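# Home all three axes using the teach pendant

## Task

Using the teach pendant, jog every one of the three axes until each sits at its home mark.

## Robot and tools

Robot: two arms in a physics scene, left_arm (a left five-finger hand) and right_arm (a right five-finger hand). Base positions in the scene frame: left_arm at (+0.033, +0.360, 0) m, right_arm at (-0.005, -0.487, 0) m, both nearly unrotated. A camera stand sits behind them. The task uses a teach pendant; show_instructions displays the two reference pages (images only, nothing moves).

Frame: scene frame, origin at table-top height midway between the nominal bases, +z up, +x out over the table, +y toward left_arm. Camera image sides do not match arm names. Reported positions are in metres, orientations as quat_wxyz, velocities in m/s and rad/s, and may be off by a few centimetres.

Hand point: a spot 0.05 m in front of the palm and 0.15 m out from the wrist flange. Its +z runs along the straight fingers, +y out of the palm; +x points across the palm away from the thumb on the right hand, toward the thumb on the left. Straight fingertips reach about 0.06-0.07 m past it and sit 0.06 m behind it along -y. A bracket on the little-finger side of the wrist can strike things, and the wrist may hang below the hand point and meet the table first.

The 28-number row (every value in [-1, 1], always all 28 even if one arm is idle): left_arm dx, dy, dz, rx, ry, rz; left hand little, ring, middle, index, thumb_bend, thumb_turn; left force_limit, speed; then the same 14 for right_arm and its hand. The six pose numbers are an offset, not a pose: they count from that arm's current Hand target, along scene axes, with rotation about the Hand target position. Scale: 1.0 equals 0.6 m for dx/dy/dz and 180 degrees for rx/ry/rz, which together form one rotation vector. All six zero re-requests the current Hand target. Repeating an offset moves further. Commanded orientation is clipped to within 32 degrees of the measured one each step.

Hand numbers: fingers -1 straight/open to +1 curled; thumb_bend -1 straight to +1 bent; thumb_turn -1 beside the palm to +1 opposite the fingers. force_limit maps -1..+1 to about 0..10 N at the fingertip (15 N for the two thumb motors); speed rises from near zero at -1 to full at +0.48 and stays full up to +1. Alternatively put grasp numbers a, b, c in the first three hand slots and exactly 0 in the next three: a curls index/middle and bends the thumb, b curls ring/little, c swings the thumb in front; (0,0,0) is a fully open hand. To avoid a zero being read as grasp form, use 0.001. There is no 'no change' value: to keep a hand as is, resend its last executed eight numbers (before any were sent, use hand_measured plus hand_force_limit and hand_speed). Close slowly (speed about -0.94 or below) for a gentle grip.

Tools:
- execute_actions(actions, cameras): actions is a list of actions; each action is up to 15 rows, one per 1/30 s step, the last row held to fill 15 steps. Every row in an action counts from the Hand target at that action's start. Images return only when actions is empty or cameras requests them.
- move(target, speed, blend, stop_force, zero, blocking, cameras): target is one 28-number row or up to 15 rows, every row an offset from the same starting Hand targets. speed in m/s, 0.002-3.6, default 0.25 (turns capped at twice that in rad/s). blend in m rounds corners in a list. stop_force 3-120 N ends an arm's path when its wrist sensor feels that much push against its motion; it is unreliable while the hand turns, and should be omitted when backing off a contact. zero (default true) re-zeroes before the move. blocking=false returns after about 0.5 s and cannot be combined with stop_force. Paths are straight, do not avoid obstacles, and are capped at 10 s. The result adds a move: line such as done, off_target, moving, held or fault, plus limits (paced = clipped, held = steps withheld). Avoid paths passing near an arm's own base.
- wait(seconds 0-10), stop() to brake a running move, zoom_image(camera, region [x0,y0,x1,y1] pixels, at most 504x504), zero_wrist_force(arm), finished_scene().

Cameras: cam_head_left, cam_head_right, cam_high, cam_low (896x504), cam_left_wrist, cam_right_wrist (672x504).

Result lines: end_effector pose and velocities, Hand target (the last command after clipping; the hand often rests a bit short and the next command asks for it again), Joint positions and torques (whole drive output, not contact), Wrist force/torque in the end effector's own axes plus the peak since last shown, hand_measured, hand_stopped_by (moving, target, force, stalled, fault), hand_load_n (positive means the finger is pushed open). Quiet items may be omitted.

Cautions: arms are stiff, so commanding even slightly past a firm contact can trip a fault. Contact torque at a joint limit (130 N m for the three big joints, 24.3 N m for wrists) or about 150 N on the arm halts that arm for 10 s. Hot motors (70 °C warning, 85 °C stop) come from holding loads or straining at unreachable poses. Keep the arms apart; a press between them can fail the task. Don't drop, slam or push things hard, and never let anything fall off the table. The goal must stay achieved after finished_scene.

Each tool is called by a JSON object that holds its "api" and its "payload", one argument or row to a line.

Reference images:

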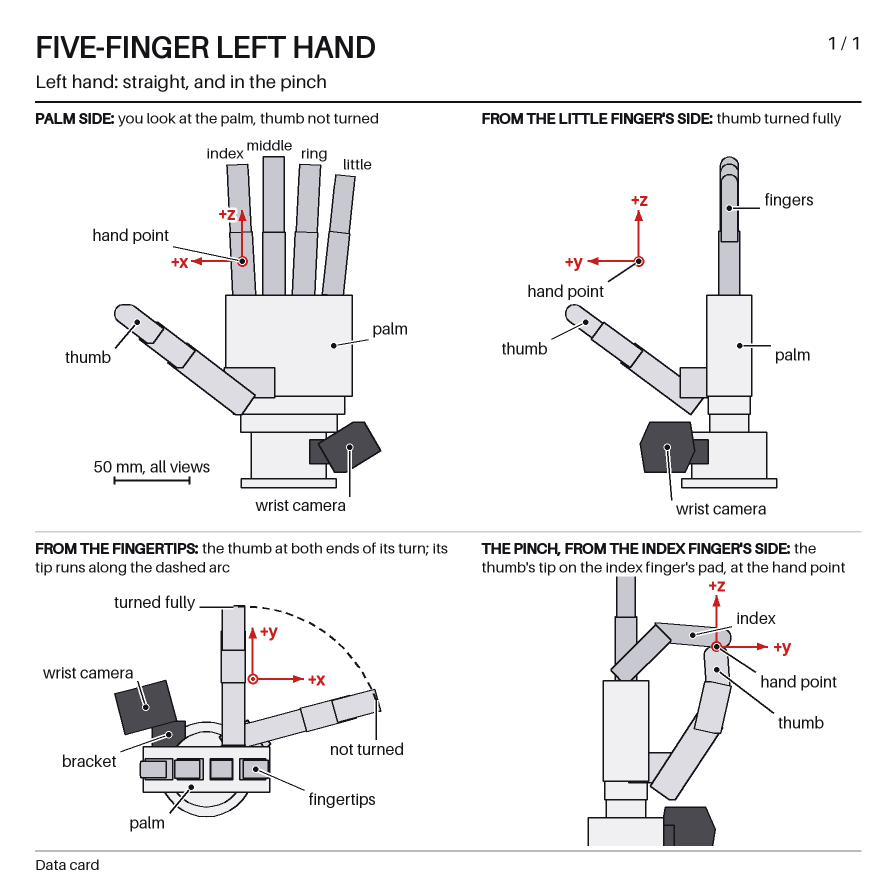

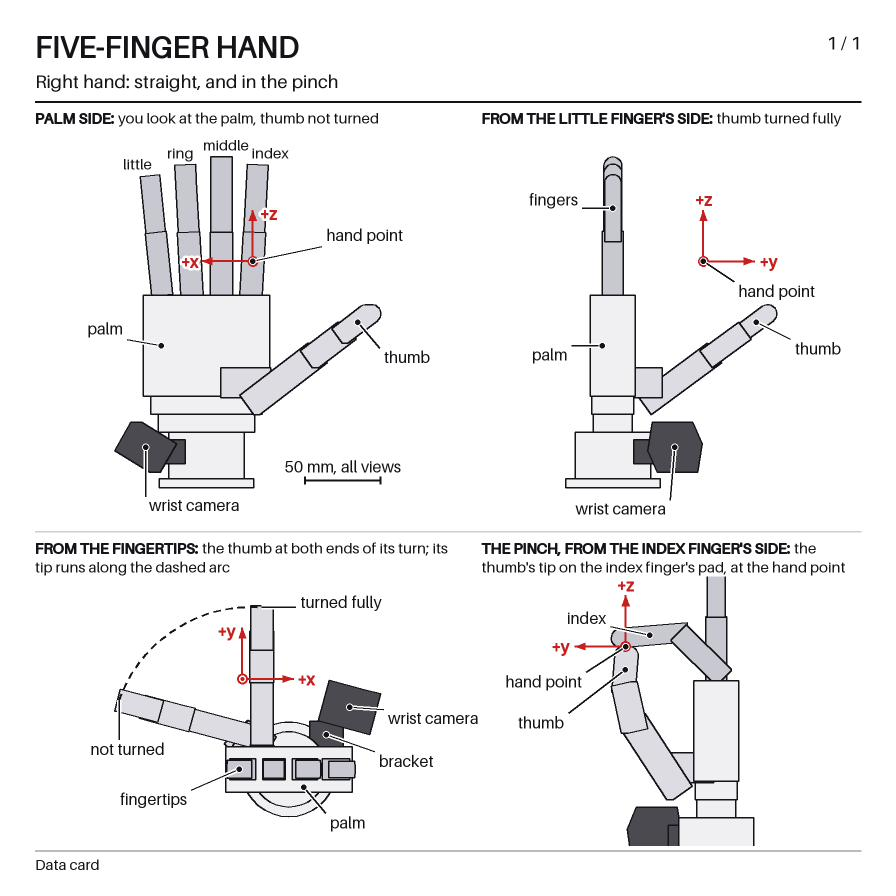

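## Session

{"api": "execute_actions", "payload": {
  "actions": []
}}

Scene clock: 0.00 s.
left_arm: end_effector_position=(+0.2060, +0.1278, +0.2284) hand_measured=(-1.000, -1.000, -1.000, -1.000, -1.000, -1.000) hand_load_n=(+0.0, +0.0, +0.0, +0.0, +0.0, +0.5) hand_stopped_by=(target, target, target, target, target, target) hand_force_limit=0.00 hand_speed=-0.80 end_effector_quat_wxyz=(+0.045, +0.965, -0.253, -0.050) | right_arm: end_effector_position=(+0.5874, -0.2579, +0.2576) hand_measured=(-1.000, -1.000, -1.000, -1.000, -1.000, -1.000) hand_load_n=(+0.0, +0.0, +0.0, +0.0, +0.0, +0.0) hand_stopped_by=(target, target, target, target, target, target) hand_force_limit=0.00 hand_speed=-0.80 end_effector_quat_wxyz=(-0.287, -0.081, +0.875, +0.382)
Joint positions: left_arm=[3.019 -1.436 -2.025 1.775 -1.5 2.011] | right_arm=[-0.149 -0.509 0.719 2.239 1.02 -2.181]
Joint velocities: within noise
Joint torques (N m): no reading
Motor temperatures (°C): left_arm=[30 38 37 42 42 39] | right_arm=[29 36 35 44 41 38]
Wrist force (N): no reading
Wrist torque (N m): no reading
Wrist force, peak (N): no reading
Hand target: left_arm +0.2060, +0.1278, +0.2284; +0.045, +0.965, -0.253, -0.050 | right_arm +0.5874, -0.2579, +0.2576; -0.287, -0.081, +0.875, +0.382

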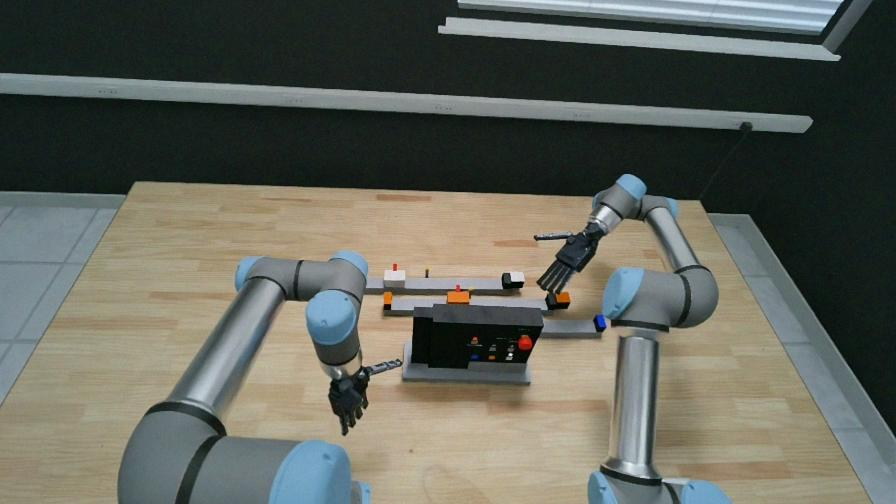

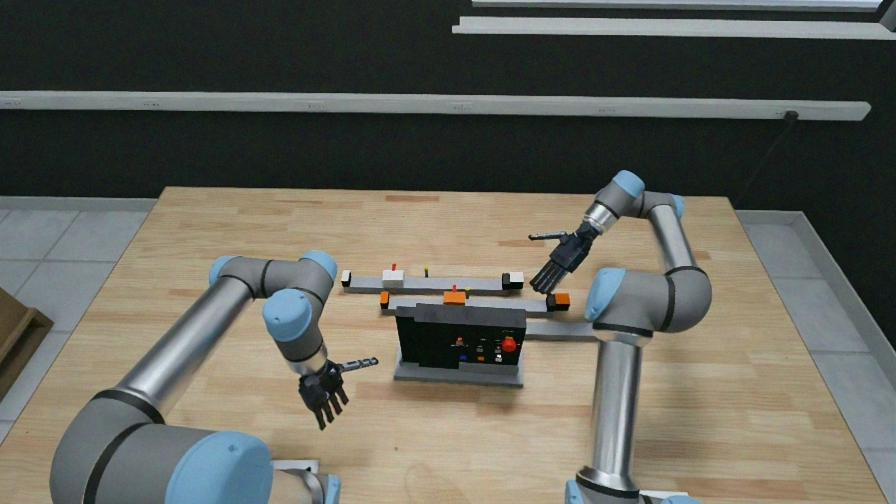

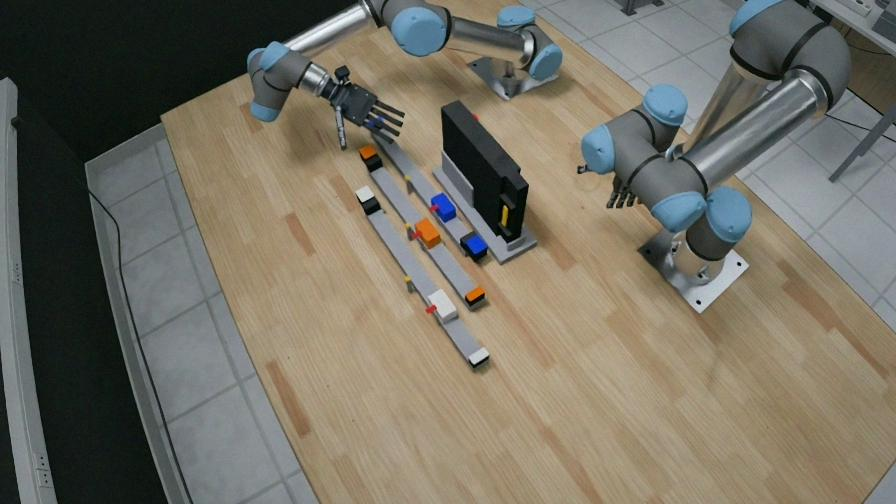

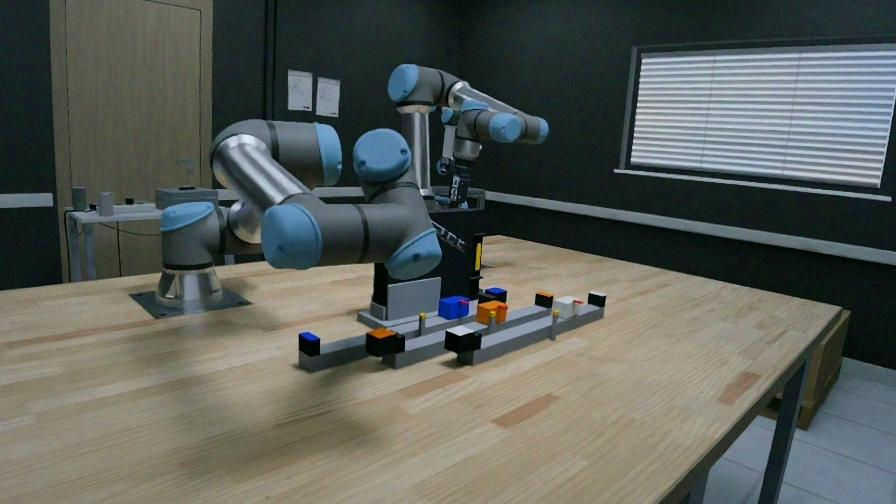

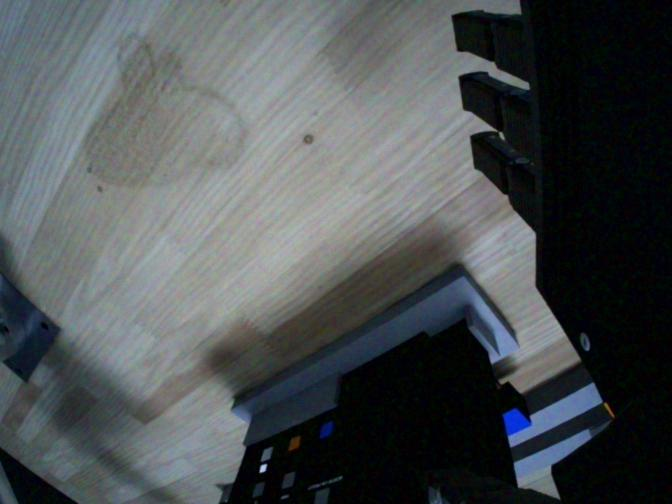

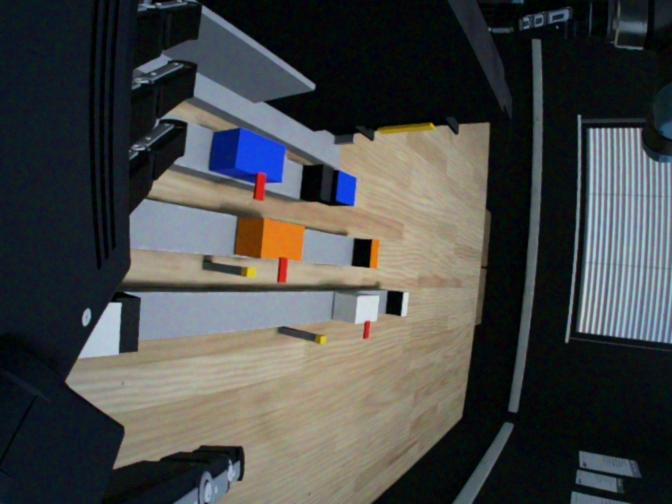

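{"api": "zoom_image", "payload": {
  "camera": "cam_head_right",
  "region": [370, 250, 610, 400]
}}

{"api": "zoom_image", "payload": {
  "camera": "cam_head_left",
  "region": [360, 240, 620, 400]
}}

{"api": "zoom_image", "payload": {
  "camera": "cam_high",
  "region": [320, 80, 560, 380]
}}

{"api": "zoom_image", "payload": {
  "camera": "cam_left_wrist",
  "region": [180, 250, 672, 504]
}}

{"api": "zoom_image", "payload": {
  "camera": "cam_right_wrist",
  "region": [100, 0, 520, 400]
}}

{"api": "zoom_image", "payload": {
  "camera": "cam_low",
  "region": [280, 200, 640, 400]
}}

Scaled by 2.100 from the camera's 896x504 image, which has a finer 1280x720 frame.

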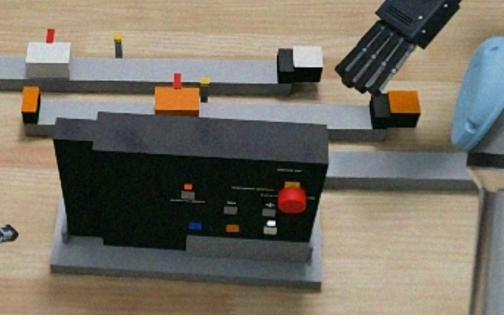

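Scaled by 1.938 from the camera's 896x504 image, which has a finer 1280x720 frame.

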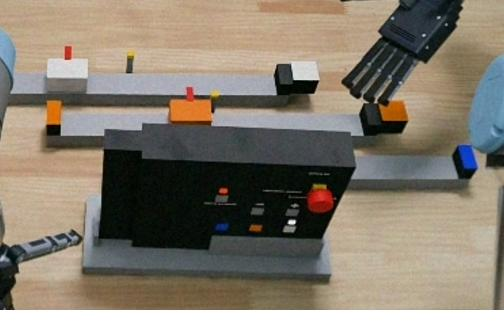

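Scaled by 1.680 from the camera's 896x504 image, which has a finer 1280x720 frame.

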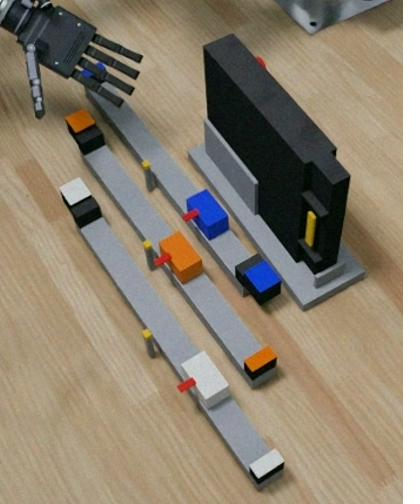

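Scaled by 1.024 from the camera's 672x504 image, which has a finer 960x720 frame.

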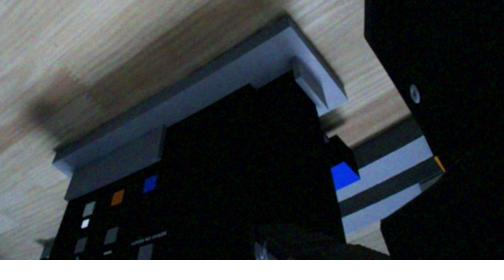

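Scaled by 1.200 from the camera's 672x504 image, which has a finer 960x720 frame.

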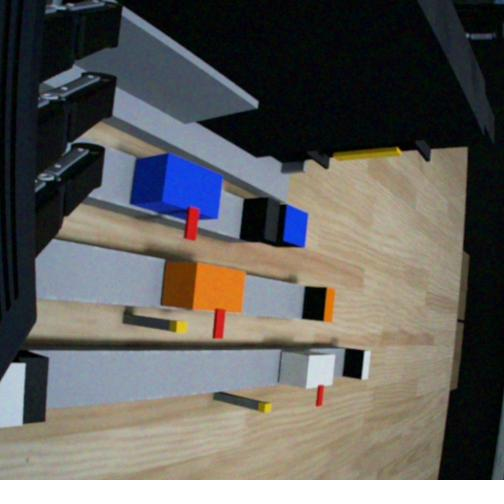

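Scaled by 1.400 from the camera's 896x504 image, which has a finer 1280x720 frame.

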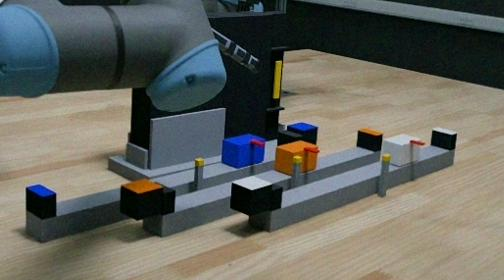

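{"api": "move", "payload": {
  "target": [
    [0,0,0.2,0,0,0,-1,-1,-1,-1,-1,-1,0,-0.8,0,0,0,0,0,0,-1,-1,-1,-1,-1,-1,0,-0.8],
    [-0.177,-0.247,0.2,0.1465,-0.297,-0.318,-1,-1,-1,-1,-1,-1,0,-0.8,0,0,0,0,0,0,-1,-1,-1,-1,-1,-1,0,-0.8]
  ],
  "blend": [0.03,0],
  "speed": 0.25,
  "cameras": ["all"]
}}

Scene clock: 105.83 s.
left_arm: end_effector_position=(+0.0998, -0.0203, +0.3484) hand_measured=(-1.000, -1.000, -1.000, -1.000, -1.000, -1.000) hand_load_n=(+0.0, +0.0, +0.0, +0.0, +0.0, +0.0) hand_stopped_by=(target, target, target, target, target, target) hand_force_limit=0.00 hand_speed=-0.80 end_effector_quat_wxyz=(-0.300, +0.641, -0.640, +0.301) | right_arm: end_effector_position=(+0.5874, -0.2579, +0.2576) hand_measured=(-1.000, -1.000, -1.000, -1.000, -1.000, -1.000) hand_load_n=(+0.0, +0.0, +0.0, +0.5, +0.0, +0.0) hand_stopped_by=(target, target, target, target, target, target) hand_force_limit=0.00 hand_speed=-0.80 end_effector_quat_wxyz=(-0.287, -0.081, +0.875, +0.382)
Joint positions: left_arm=[1.659 -1.667 -1.512 1.77 -2.438 1.779] | right_arm=[-0.149 -0.509 0.719 2.239 1.02 -2.181]
Joint torques (N m): left_arm=[-12.33 10.25 25.53 0.67 -3.17 1.58] | right_arm=[0.25 -51.33 -16.06 2.35 -0.59 0.01]
Wrist force (N): left_arm=[0.0 1.6 0.0] | right_arm=[-0.1 0.0 0.3]
Wrist torque (N m): left_arm=[0.23 -0.06 -0.05] | right_arm=[-0.02 0.00 -0.01]
Wrist force, peak (N): left_arm=[0.0 1.9 0.1] | right_arm=[-0.2 0.4 0.4]
Hand target: left_arm +0.0998, -0.0204, +0.3484; -0.300, +0.640, -0.640, +0.301 | right_arm +0.5874, -0.2579, +0.2576; -0.287, -0.081, +0.875, +0.382
Off the commanded pose: left_arm 0.000 m, 0 deg | right_arm 0.000 m, 0 deg.
move: done

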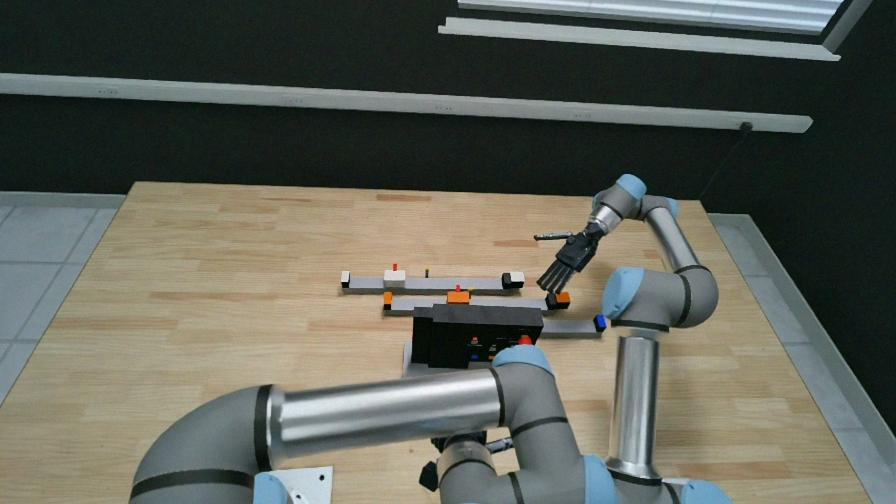

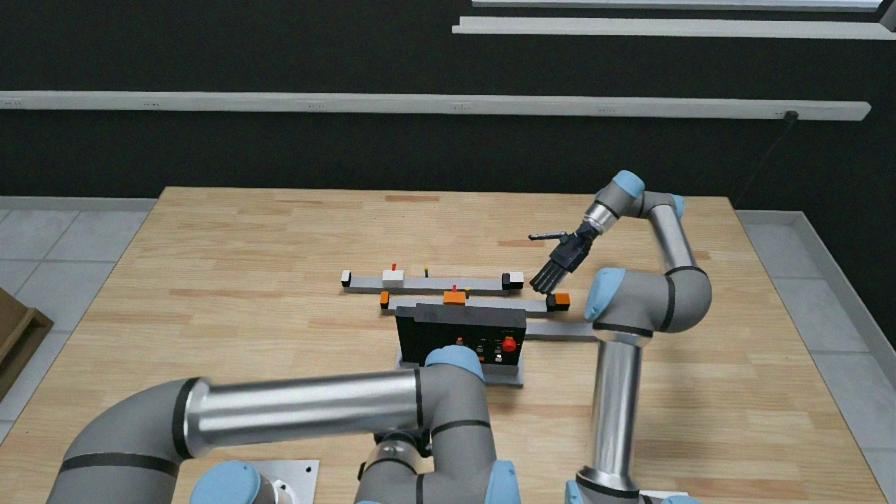

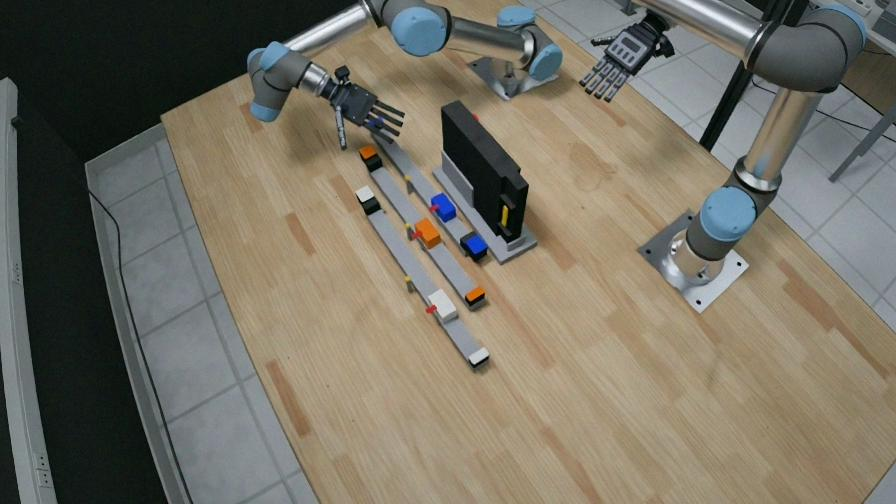

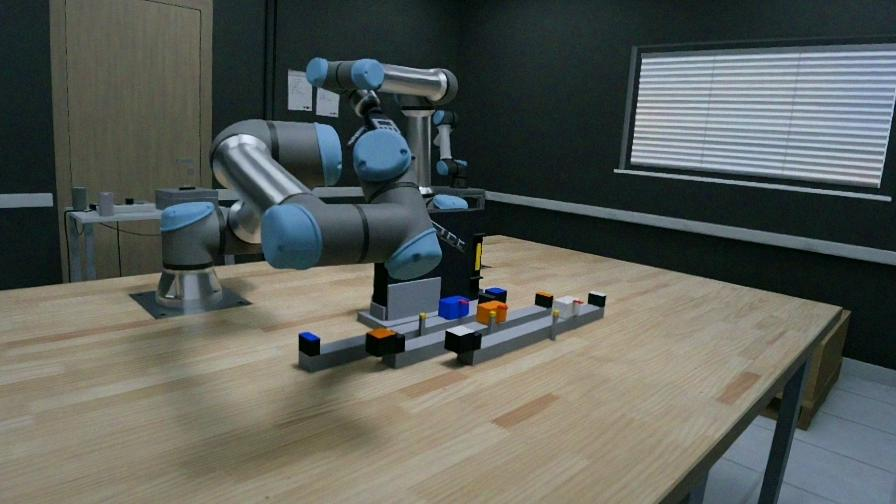

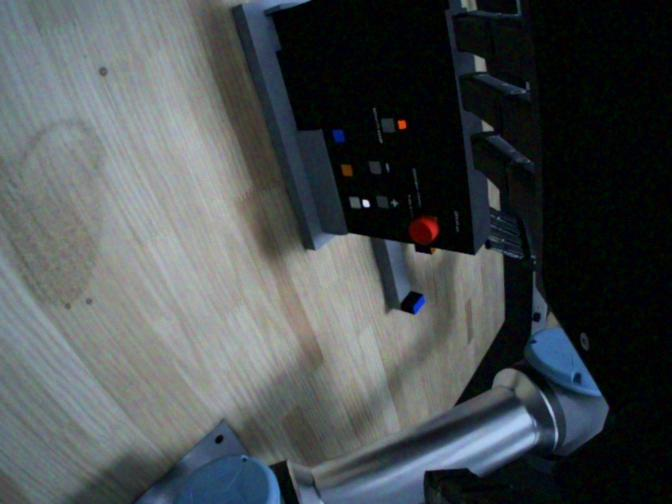

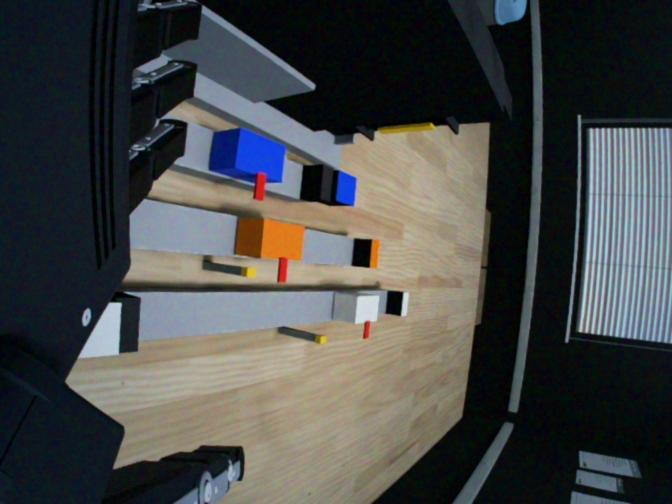

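{"api": "zoom_image", "payload": {
  "camera": "cam_left_wrist",
  "region": [300, 80, 500, 260]
}}

{"api": "zoom_image", "payload": {
  "camera": "cam_left_wrist",
  "region": [350, 100, 430, 180]
}}

{"api": "zoom_image", "payload": {
  "camera": "cam_left_wrist",
  "region": [330, 150, 470, 250]
}}

Scaled by 2.520 from the camera's 672x504 image, which has a finer 960x720 frame.

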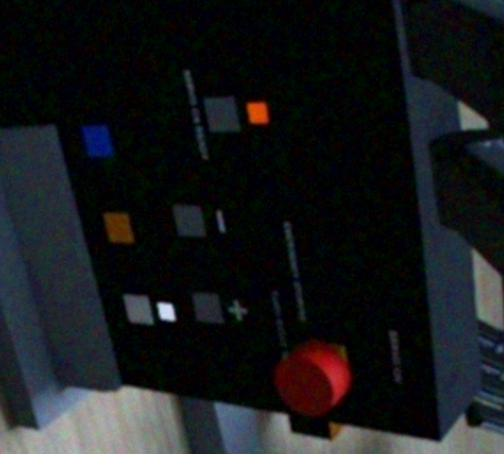

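Scaled by 6.300 from the camera's 672x504 image, which has a finer 960x720 frame.

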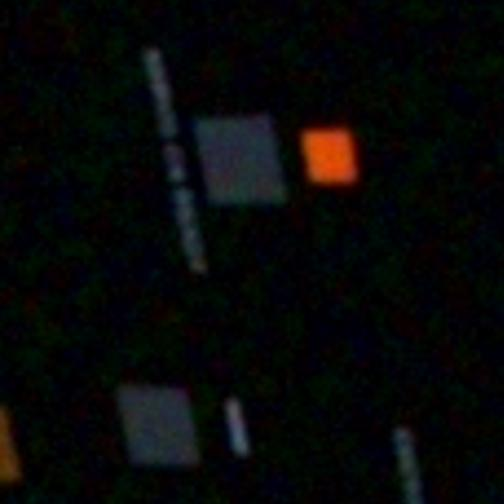

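Scaled by 3.600 from the camera's 672x504 image, which has a finer 960x720 frame.

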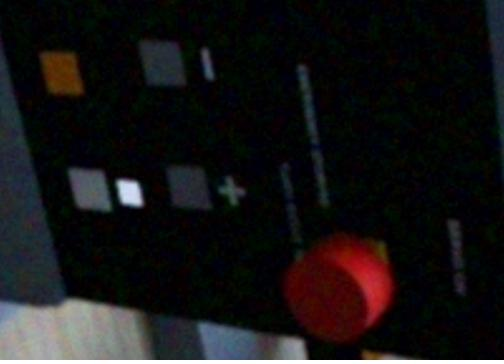

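{"api": "move", "payload": {
  "target": [
    [0,0,0,0,0,0,1,1,1,1,-1,-1,0,0.3,0,0,0,0,0,0,-1,-1,-1,-1,-1,-1,0,-0.8],
    [0.1,0,-0.1,0,0,0,1,1,1,1,-1,-1,0,0.3,0,0,0,0,0,0,-1,-1,-1,-1,-1,-1,0,-0.8]
  ],
  "speed": 0.25,
  "cameras": ["cam_left_wrist", "cam_high"]
}}

{"api": "zoom_image", "payload": {
  "camera": "cam_left_wrist",
  "region": [280, 60, 530, 260]
}}

Scene clock: 175.33 s.
left_arm: end_effector_position=(+0.1598, -0.0204, +0.2884) hand_measured=(+1.000, +1.000, +1.000, +1.000, -1.000, -1.000) hand_load_n=(+0.0, +0.0, +0.0, +0.0, +0.0, +0.0) hand_stopped_by=(target, target, target, target, target, target) hand_force_limit=0.00 hand_speed=0.30 end_effector_quat_wxyz=(-0.300, +0.640, -0.640, +0.301) | right_arm: end_effector_position=(+0.5874, -0.2579, +0.2576) hand_measured=(-1.000, -1.000, -1.000, -1.000, -1.000, -1.000) hand_load_n=(+0.0, +0.0, +0.0, +0.0, +0.0, +0.0) hand_stopped_by=(target, target, target, target, target, target) hand_force_limit=0.00 hand_speed=-0.80 end_effector_quat_wxyz=(-0.287, -0.081, +0.875, +0.382)
Joint positions: left_arm=[1.836 -1.641 -1.648 2.072 -2.392 2.038] | right_arm=[-0.149 -0.509 0.719 2.239 1.02 -2.181]
Joint torques (N m): left_arm=[13.19 29.53 10.15 1.01 1.57 1.77] | right_arm=[-0.37 -52.01 -16.32 2.21 -0.64 0.09]
Wrist force (N): left_arm=[-0.2 1.2 -0.1] | right_arm=[-0.2 0.0 0.3]
Wrist torque (N m): left_arm=[0.19 0.00 -0.04] | right_arm=[0.00 0.02 -0.01]
Wrist force, peak (N): left_arm=[0.1 1.9 0.0] | right_arm=[-0.5 -0.1 0.4]
Hand target: left_arm +0.1598, -0.0204, +0.2884; -0.300, +0.640, -0.640, +0.301 | right_arm +0.5874, -0.2579, +0.2576; -0.287, -0.081, +0.875, +0.382
Off the commanded pose: left_arm 0.000 m, 0 deg | right_arm 0.000 m, 0 deg.
move: done
Images, in order (width x height): cam_high 896x504, cam_left_wrist 672x504.

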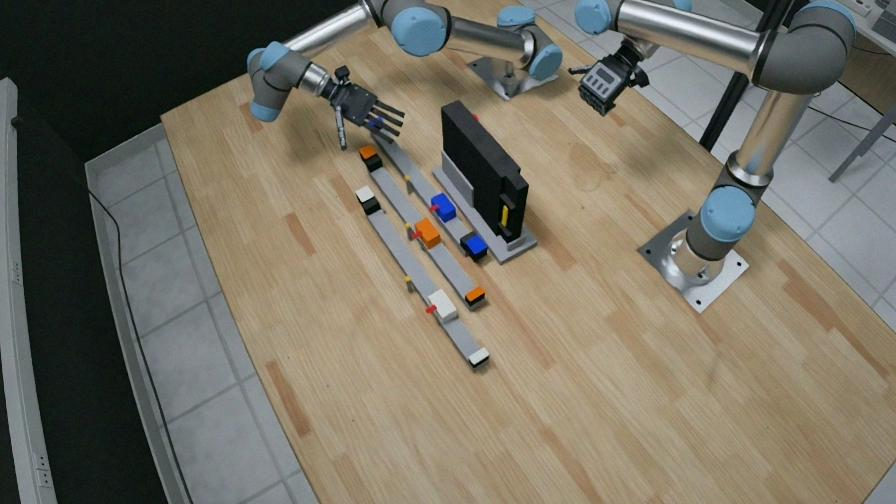

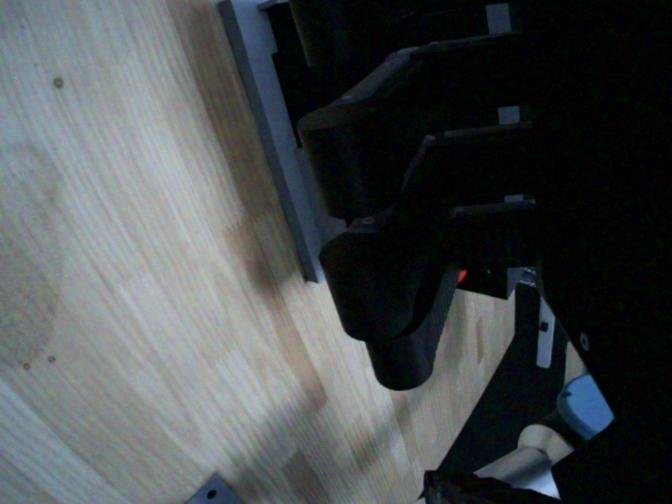

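Scaled by 2.016 from the camera's 672x504 image, which has a finer 960x720 frame.

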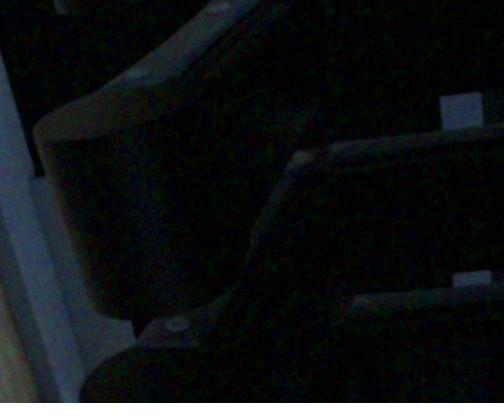

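{"api": "move", "payload": {
  "target": [0,0,0,0,0,0,-1,-1,-1,-1,-1,-1,0,0.3,0,0,0,0,0,0,-1,-1,-1,-1,-1,-1,0,-0.8],
  "speed": 0.25,
  "cameras": ["cam_left_wrist", "cam_high"]
}}

{"api": "zoom_image", "payload": {
  "camera": "cam_left_wrist",
  "region": [300, 60, 550, 260]
}}

Scene clock: 180.67 s.
left_arm: end_effector_position=(+0.1598, -0.0204, +0.2884) hand_measured=(-1.000, -1.000, -1.000, -1.000, -1.000, -1.000) hand_load_n=(+0.0, +0.0, +0.0, +0.0, +0.0, +0.0) hand_stopped_by=(target, target, target, target, target, target) hand_force_limit=0.00 hand_speed=0.30 end_effector_quat_wxyz=(-0.300, +0.640, -0.640, +0.301) | right_arm: end_effector_position=(+0.5874, -0.2579, +0.2576) hand_measured=(-1.000, -1.000, -1.000, -1.000, -1.000, -1.000) hand_load_n=(+0.0, +0.0, +0.0, +0.0, +0.0, +0.0) hand_stopped_by=(target, target, target, target, target, target) hand_force_limit=0.00 hand_speed=-0.80 end_effector_quat_wxyz=(-0.287, -0.081, +0.875, +0.382)
Joint positions: left_arm=[1.837 -1.641 -1.648 2.073 -2.392 2.039] | right_arm=[-0.149 -0.509 0.719 2.239 1.02 -2.181]
Joint torques (N m): left_arm=[11.52 28.71 15.92 -0.23 -0.46 1.57] | right_arm=[0.22 -51.47 -16.74 2.2 -0.54 0.01]
Wrist force (N): left_arm=[-0.3 1.0 0.0] | right_arm=[-0.1 0.1 0.2]
Wrist torque (N m): left_arm=[0.14 0.01 -0.03] | right_arm=[0.00 0.01 0.00]
Wrist force, peak (N): left_arm=[-0.1 1.4 -0.1] | right_arm=[-0.5 0.3 0.3]
Hand target: left_arm +0.1598, -0.0204, +0.2884; -0.300, +0.640, -0.640, +0.301 | right_arm +0.5874, -0.2579, +0.2576; -0.287, -0.081, +0.875, +0.382
Off the commanded pose: left_arm 0.000 m, 0 deg | right_arm 0.000 m, 0 deg.
move: done
Images, in order (width x height): cam_high 896x504, cam_left_wrist 672x504.

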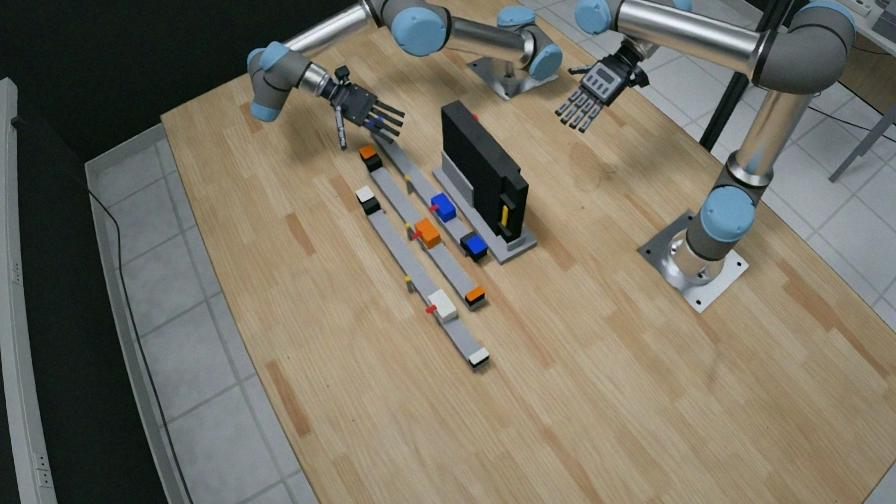

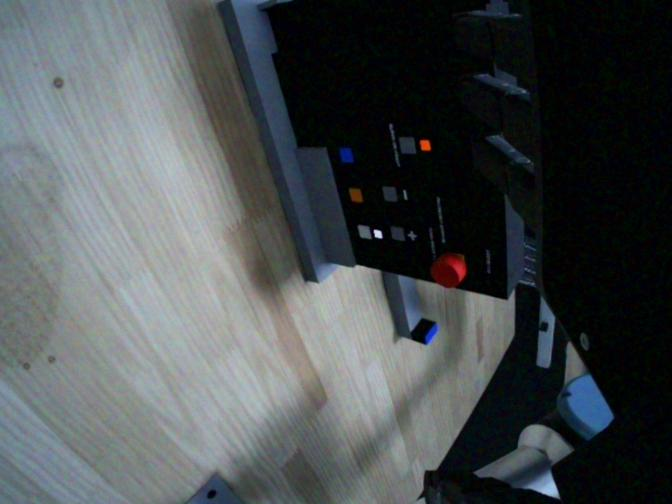

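Scaled by 2.016 from the camera's 672x504 image, which has a finer 960x720 frame.

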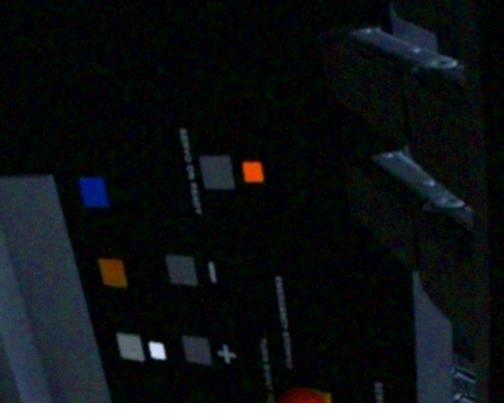

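{"api": "zoom_image", "payload": {
  "camera": "cam_left_wrist",
  "region": [380, 110, 440, 170]
}}

{"api": "zoom_image", "payload": {
  "camera": "cam_left_wrist",
  "region": [420, 180, 520, 290]
}}

Scaled by 8.400 from the camera's 672x504 image, which has a finer 960x720 frame.

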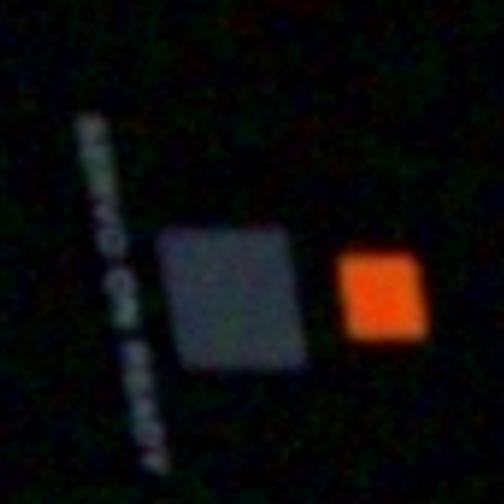

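Scaled by 4.582 from the camera's 672x504 image, which has a finer 960x720 frame.

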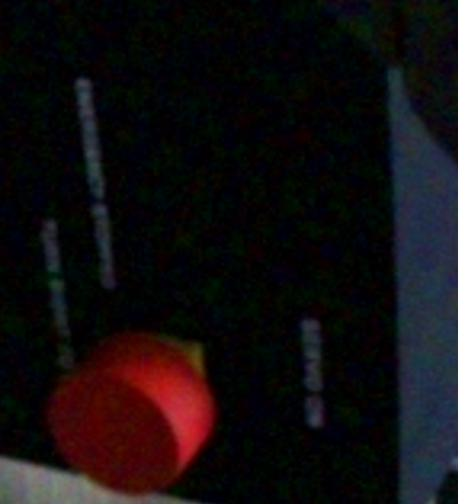

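{"api": "move", "payload": {
  "target": [0.1333,-0.0667,-0.0667,0,0,0,-1,-1,-1,-1,-1,-1,0,0.3,0,0,0,0,0,0,-1,-1,-1,-1,-1,-1,0,-0.8],
  "speed": 0.2,
  "cameras": ["cam_left_wrist", "cam_high"]
}}

{"api": "zoom_image", "payload": {
  "camera": "cam_left_wrist",
  "region": [300, 60, 550, 260]
}}

{"api": "zoom_image", "payload": {
  "camera": "cam_left_wrist",
  "region": [420, 180, 560, 330]
}}

Scene clock: 214.23 s.
left_arm: end_effector_position=(+0.2397, -0.0603, +0.2484) hand_measured=(-1.000, -1.000, -1.000, -1.000, -1.000, -1.000) hand_load_n=(+0.0, -0.5, -0.5, +0.0, +0.0, +0.0) hand_stopped_by=(target, target, target, target, target, target) hand_force_limit=0.00 hand_speed=0.30 end_effector_quat_wxyz=(-0.300, +0.640, -0.640, +0.301) | right_arm: end_effector_position=(+0.5874, -0.2579, +0.2576) hand_measured=(-1.000, -1.000, -1.000, -1.000, -1.000, -1.000) hand_load_n=(+0.0, +0.5, +0.0, +0.0, +0.0, +0.0) hand_stopped_by=(target, target, target, target, target, target) hand_force_limit=0.00 hand_speed=-0.80 end_effector_quat_wxyz=(-0.287, -0.081, +0.875, +0.382)
Joint positions: left_arm=[2.005 -1.742 -1.6 2.28 -2.322 2.255] | right_arm=[-0.149 -0.509 0.719 2.239 1.02 -2.181]
Joint torques (N m): left_arm=[11.86 14.74 24.88 1.38 1.57 1.53] | right_arm=[0.32 -52.27 -16.69 2.13 -0.57 0.04]
Wrist force (N): left_arm=[0.2 1.6 -0.6] | right_arm=[0.0 0.1 0.2]
Wrist torque (N m): left_arm=[0.28 -0.08 -0.02] | right_arm=[0.01 0.00 0.00]
Wrist force, peak (N): left_arm=[0.2 1.9 -0.3] | right_arm=[-0.3 -0.2 0.5]
Hand target: left_arm +0.2398, -0.0604, +0.2484; -0.300, +0.640, -0.640, +0.301 | right_arm +0.5874, -0.2579, +0.2576; -0.287, -0.081, +0.875, +0.382
Off the commanded pose: left_arm 0.000 m, 0 deg | right_arm 0.000 m, 0 deg.
move: done
Images, in order (width x height): cam_high 896x504, cam_left_wrist 672x504.

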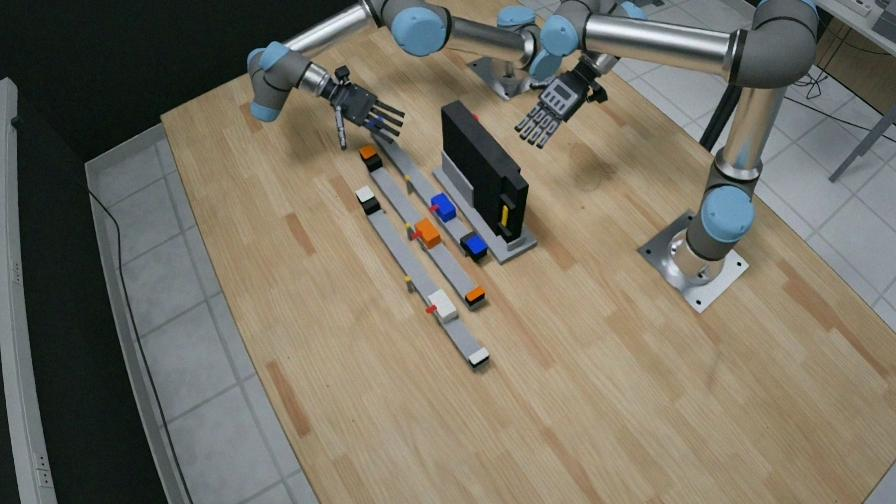

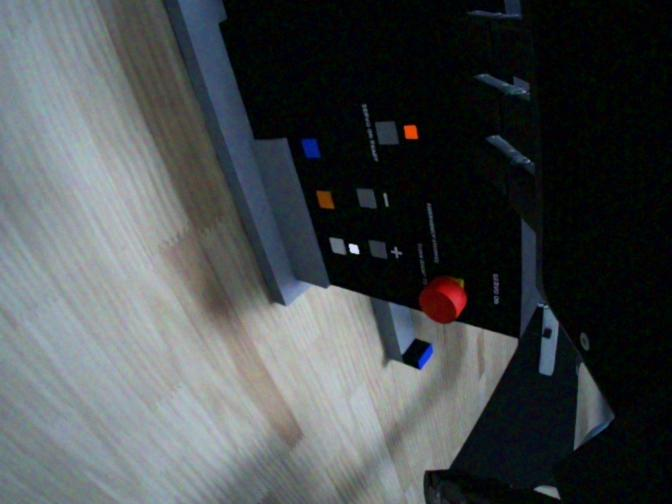

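Scaled by 2.016 from the camera's 672x504 image, which has a finer 960x720 frame.

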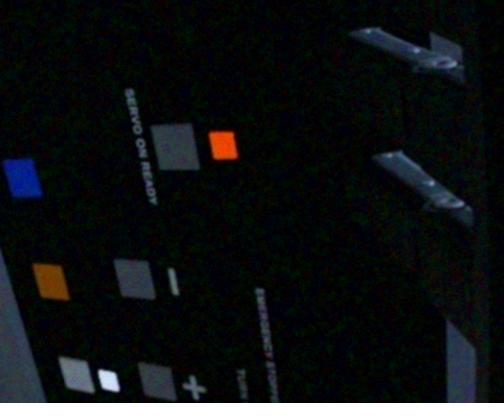

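Scaled by 3.360 from the camera's 672x504 image, which has a finer 960x720 frame.

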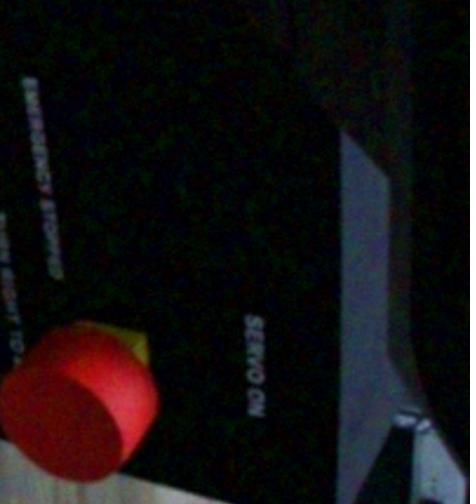

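{"api": "move", "payload": {
  "target": [0.1,0.4167,-0.05,0,0,0,-1,-1,-1,-1,-1,-1,0,0.3,0,0,0,0,0,0,-1,-1,-1,-1,-1,-1,0,-0.8],
  "speed": 0.25,
  "cameras": ["cam_left_wrist", "cam_head_left", "cam_head_right"]
}}

{"api": "zoom_image", "payload": {
  "camera": "cam_left_wrist",
  "region": [250, 60, 550, 310]
}}

{"api": "zoom_image", "payload": {
  "camera": "cam_head_left",
  "region": [380, 280, 560, 400]
}}

Scene clock: 282.17 s.
left_arm: end_effector_position=(+0.2998, +0.1896, +0.2184) hand_measured=(-1.000, -1.000, -1.000, -1.000, -1.000, -1.000) hand_load_n=(+0.0, +0.0, +0.0, +0.0, +0.0, -0.5) hand_stopped_by=(target, target, target, target, target, target) hand_force_limit=0.00 hand_speed=0.30 end_effector_quat_wxyz=(-0.300, +0.640, -0.640, +0.301) | right_arm: end_effector_position=(+0.5874, -0.2579, +0.2576) hand_measured=(-1.000, -1.000, -1.000, -1.000, -1.000, -1.000) hand_load_n=(+0.0, +0.0, +0.0, +0.0, +0.0, +0.0) hand_stopped_by=(target, target, target, target, target, target) hand_force_limit=0.00 hand_speed=-0.80 end_effector_quat_wxyz=(-0.287, -0.081, +0.875, +0.382)
Joint positions: left_arm=[3.041 -1.062 -2.162 2.531 -1.612 3.106] | right_arm=[-0.149 -0.509 0.719 2.239 1.02 -2.181]
Joint torques (N m): left_arm=[11.83 9.6 13.23 -2.64 2.23 1.84] | right_arm=[0.33 -51.79 -16.82 2.05 -0.59 0.14]
Wrist force (N): left_arm=[0.5 1.5 -0.2] | right_arm=[-0.1 0.1 0.3]
Wrist torque (N m): left_arm=[0.23 -0.05 -0.01] | right_arm=[0.00 0.02 -0.01]
Wrist force, peak (N): left_arm=[1.1 1.7 -0.7] | right_arm=[-0.1 0.4 0.5]
Hand target: left_arm +0.2998, +0.1896, +0.2184; -0.300, +0.640, -0.640, +0.301 | right_arm +0.5874, -0.2579, +0.2576; -0.287, -0.081, +0.875, +0.382
Off the commanded pose: left_arm 0.000 m, 0 deg | right_arm 0.000 m, 0 deg.
move: done
Images, in order (width x height): cam_head_left 896x504, cam_head_right 896x504, cam_left_wrist 672x504.

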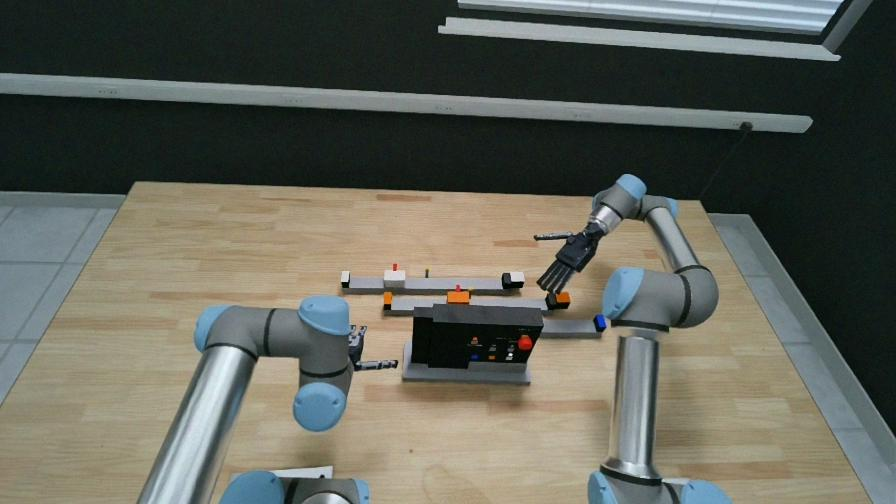

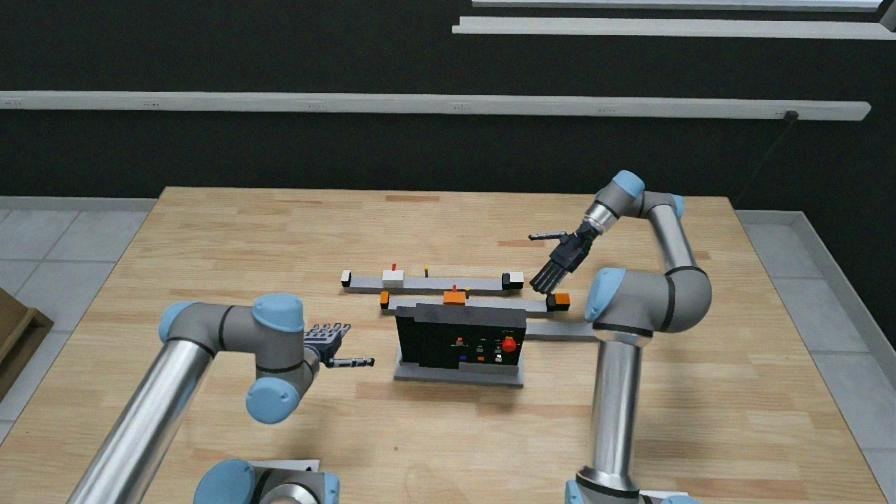

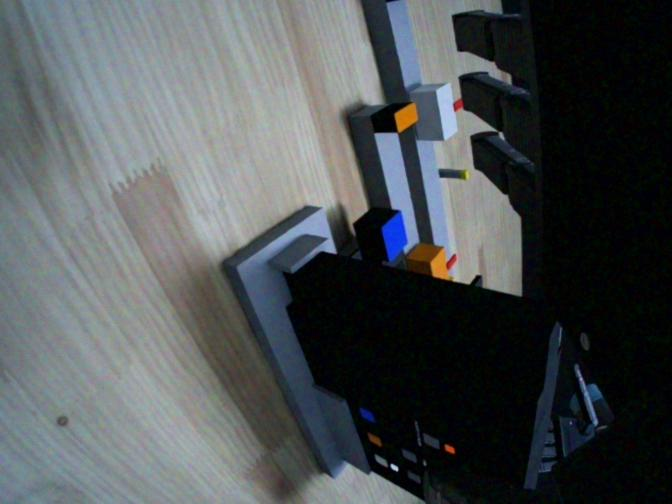

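Scaled by 1.680 from the camera's 672x504 image, which has a finer 960x720 frame.

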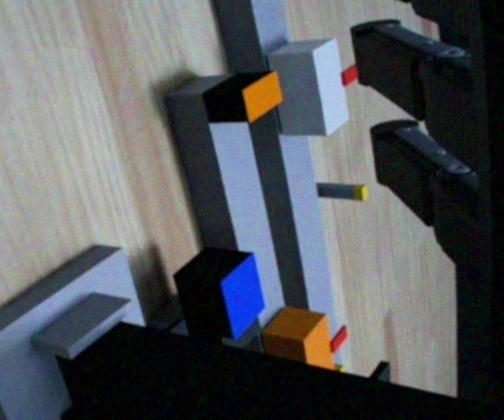

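Scaled by 2.800 from the camera's 896x504 image, which has a finer 1280x720 frame.

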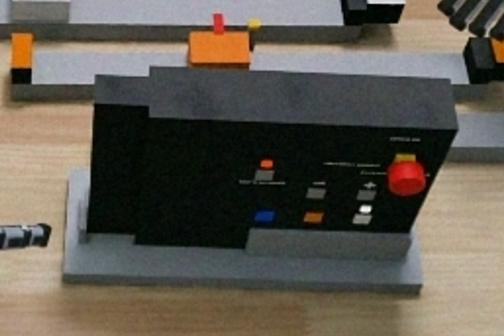

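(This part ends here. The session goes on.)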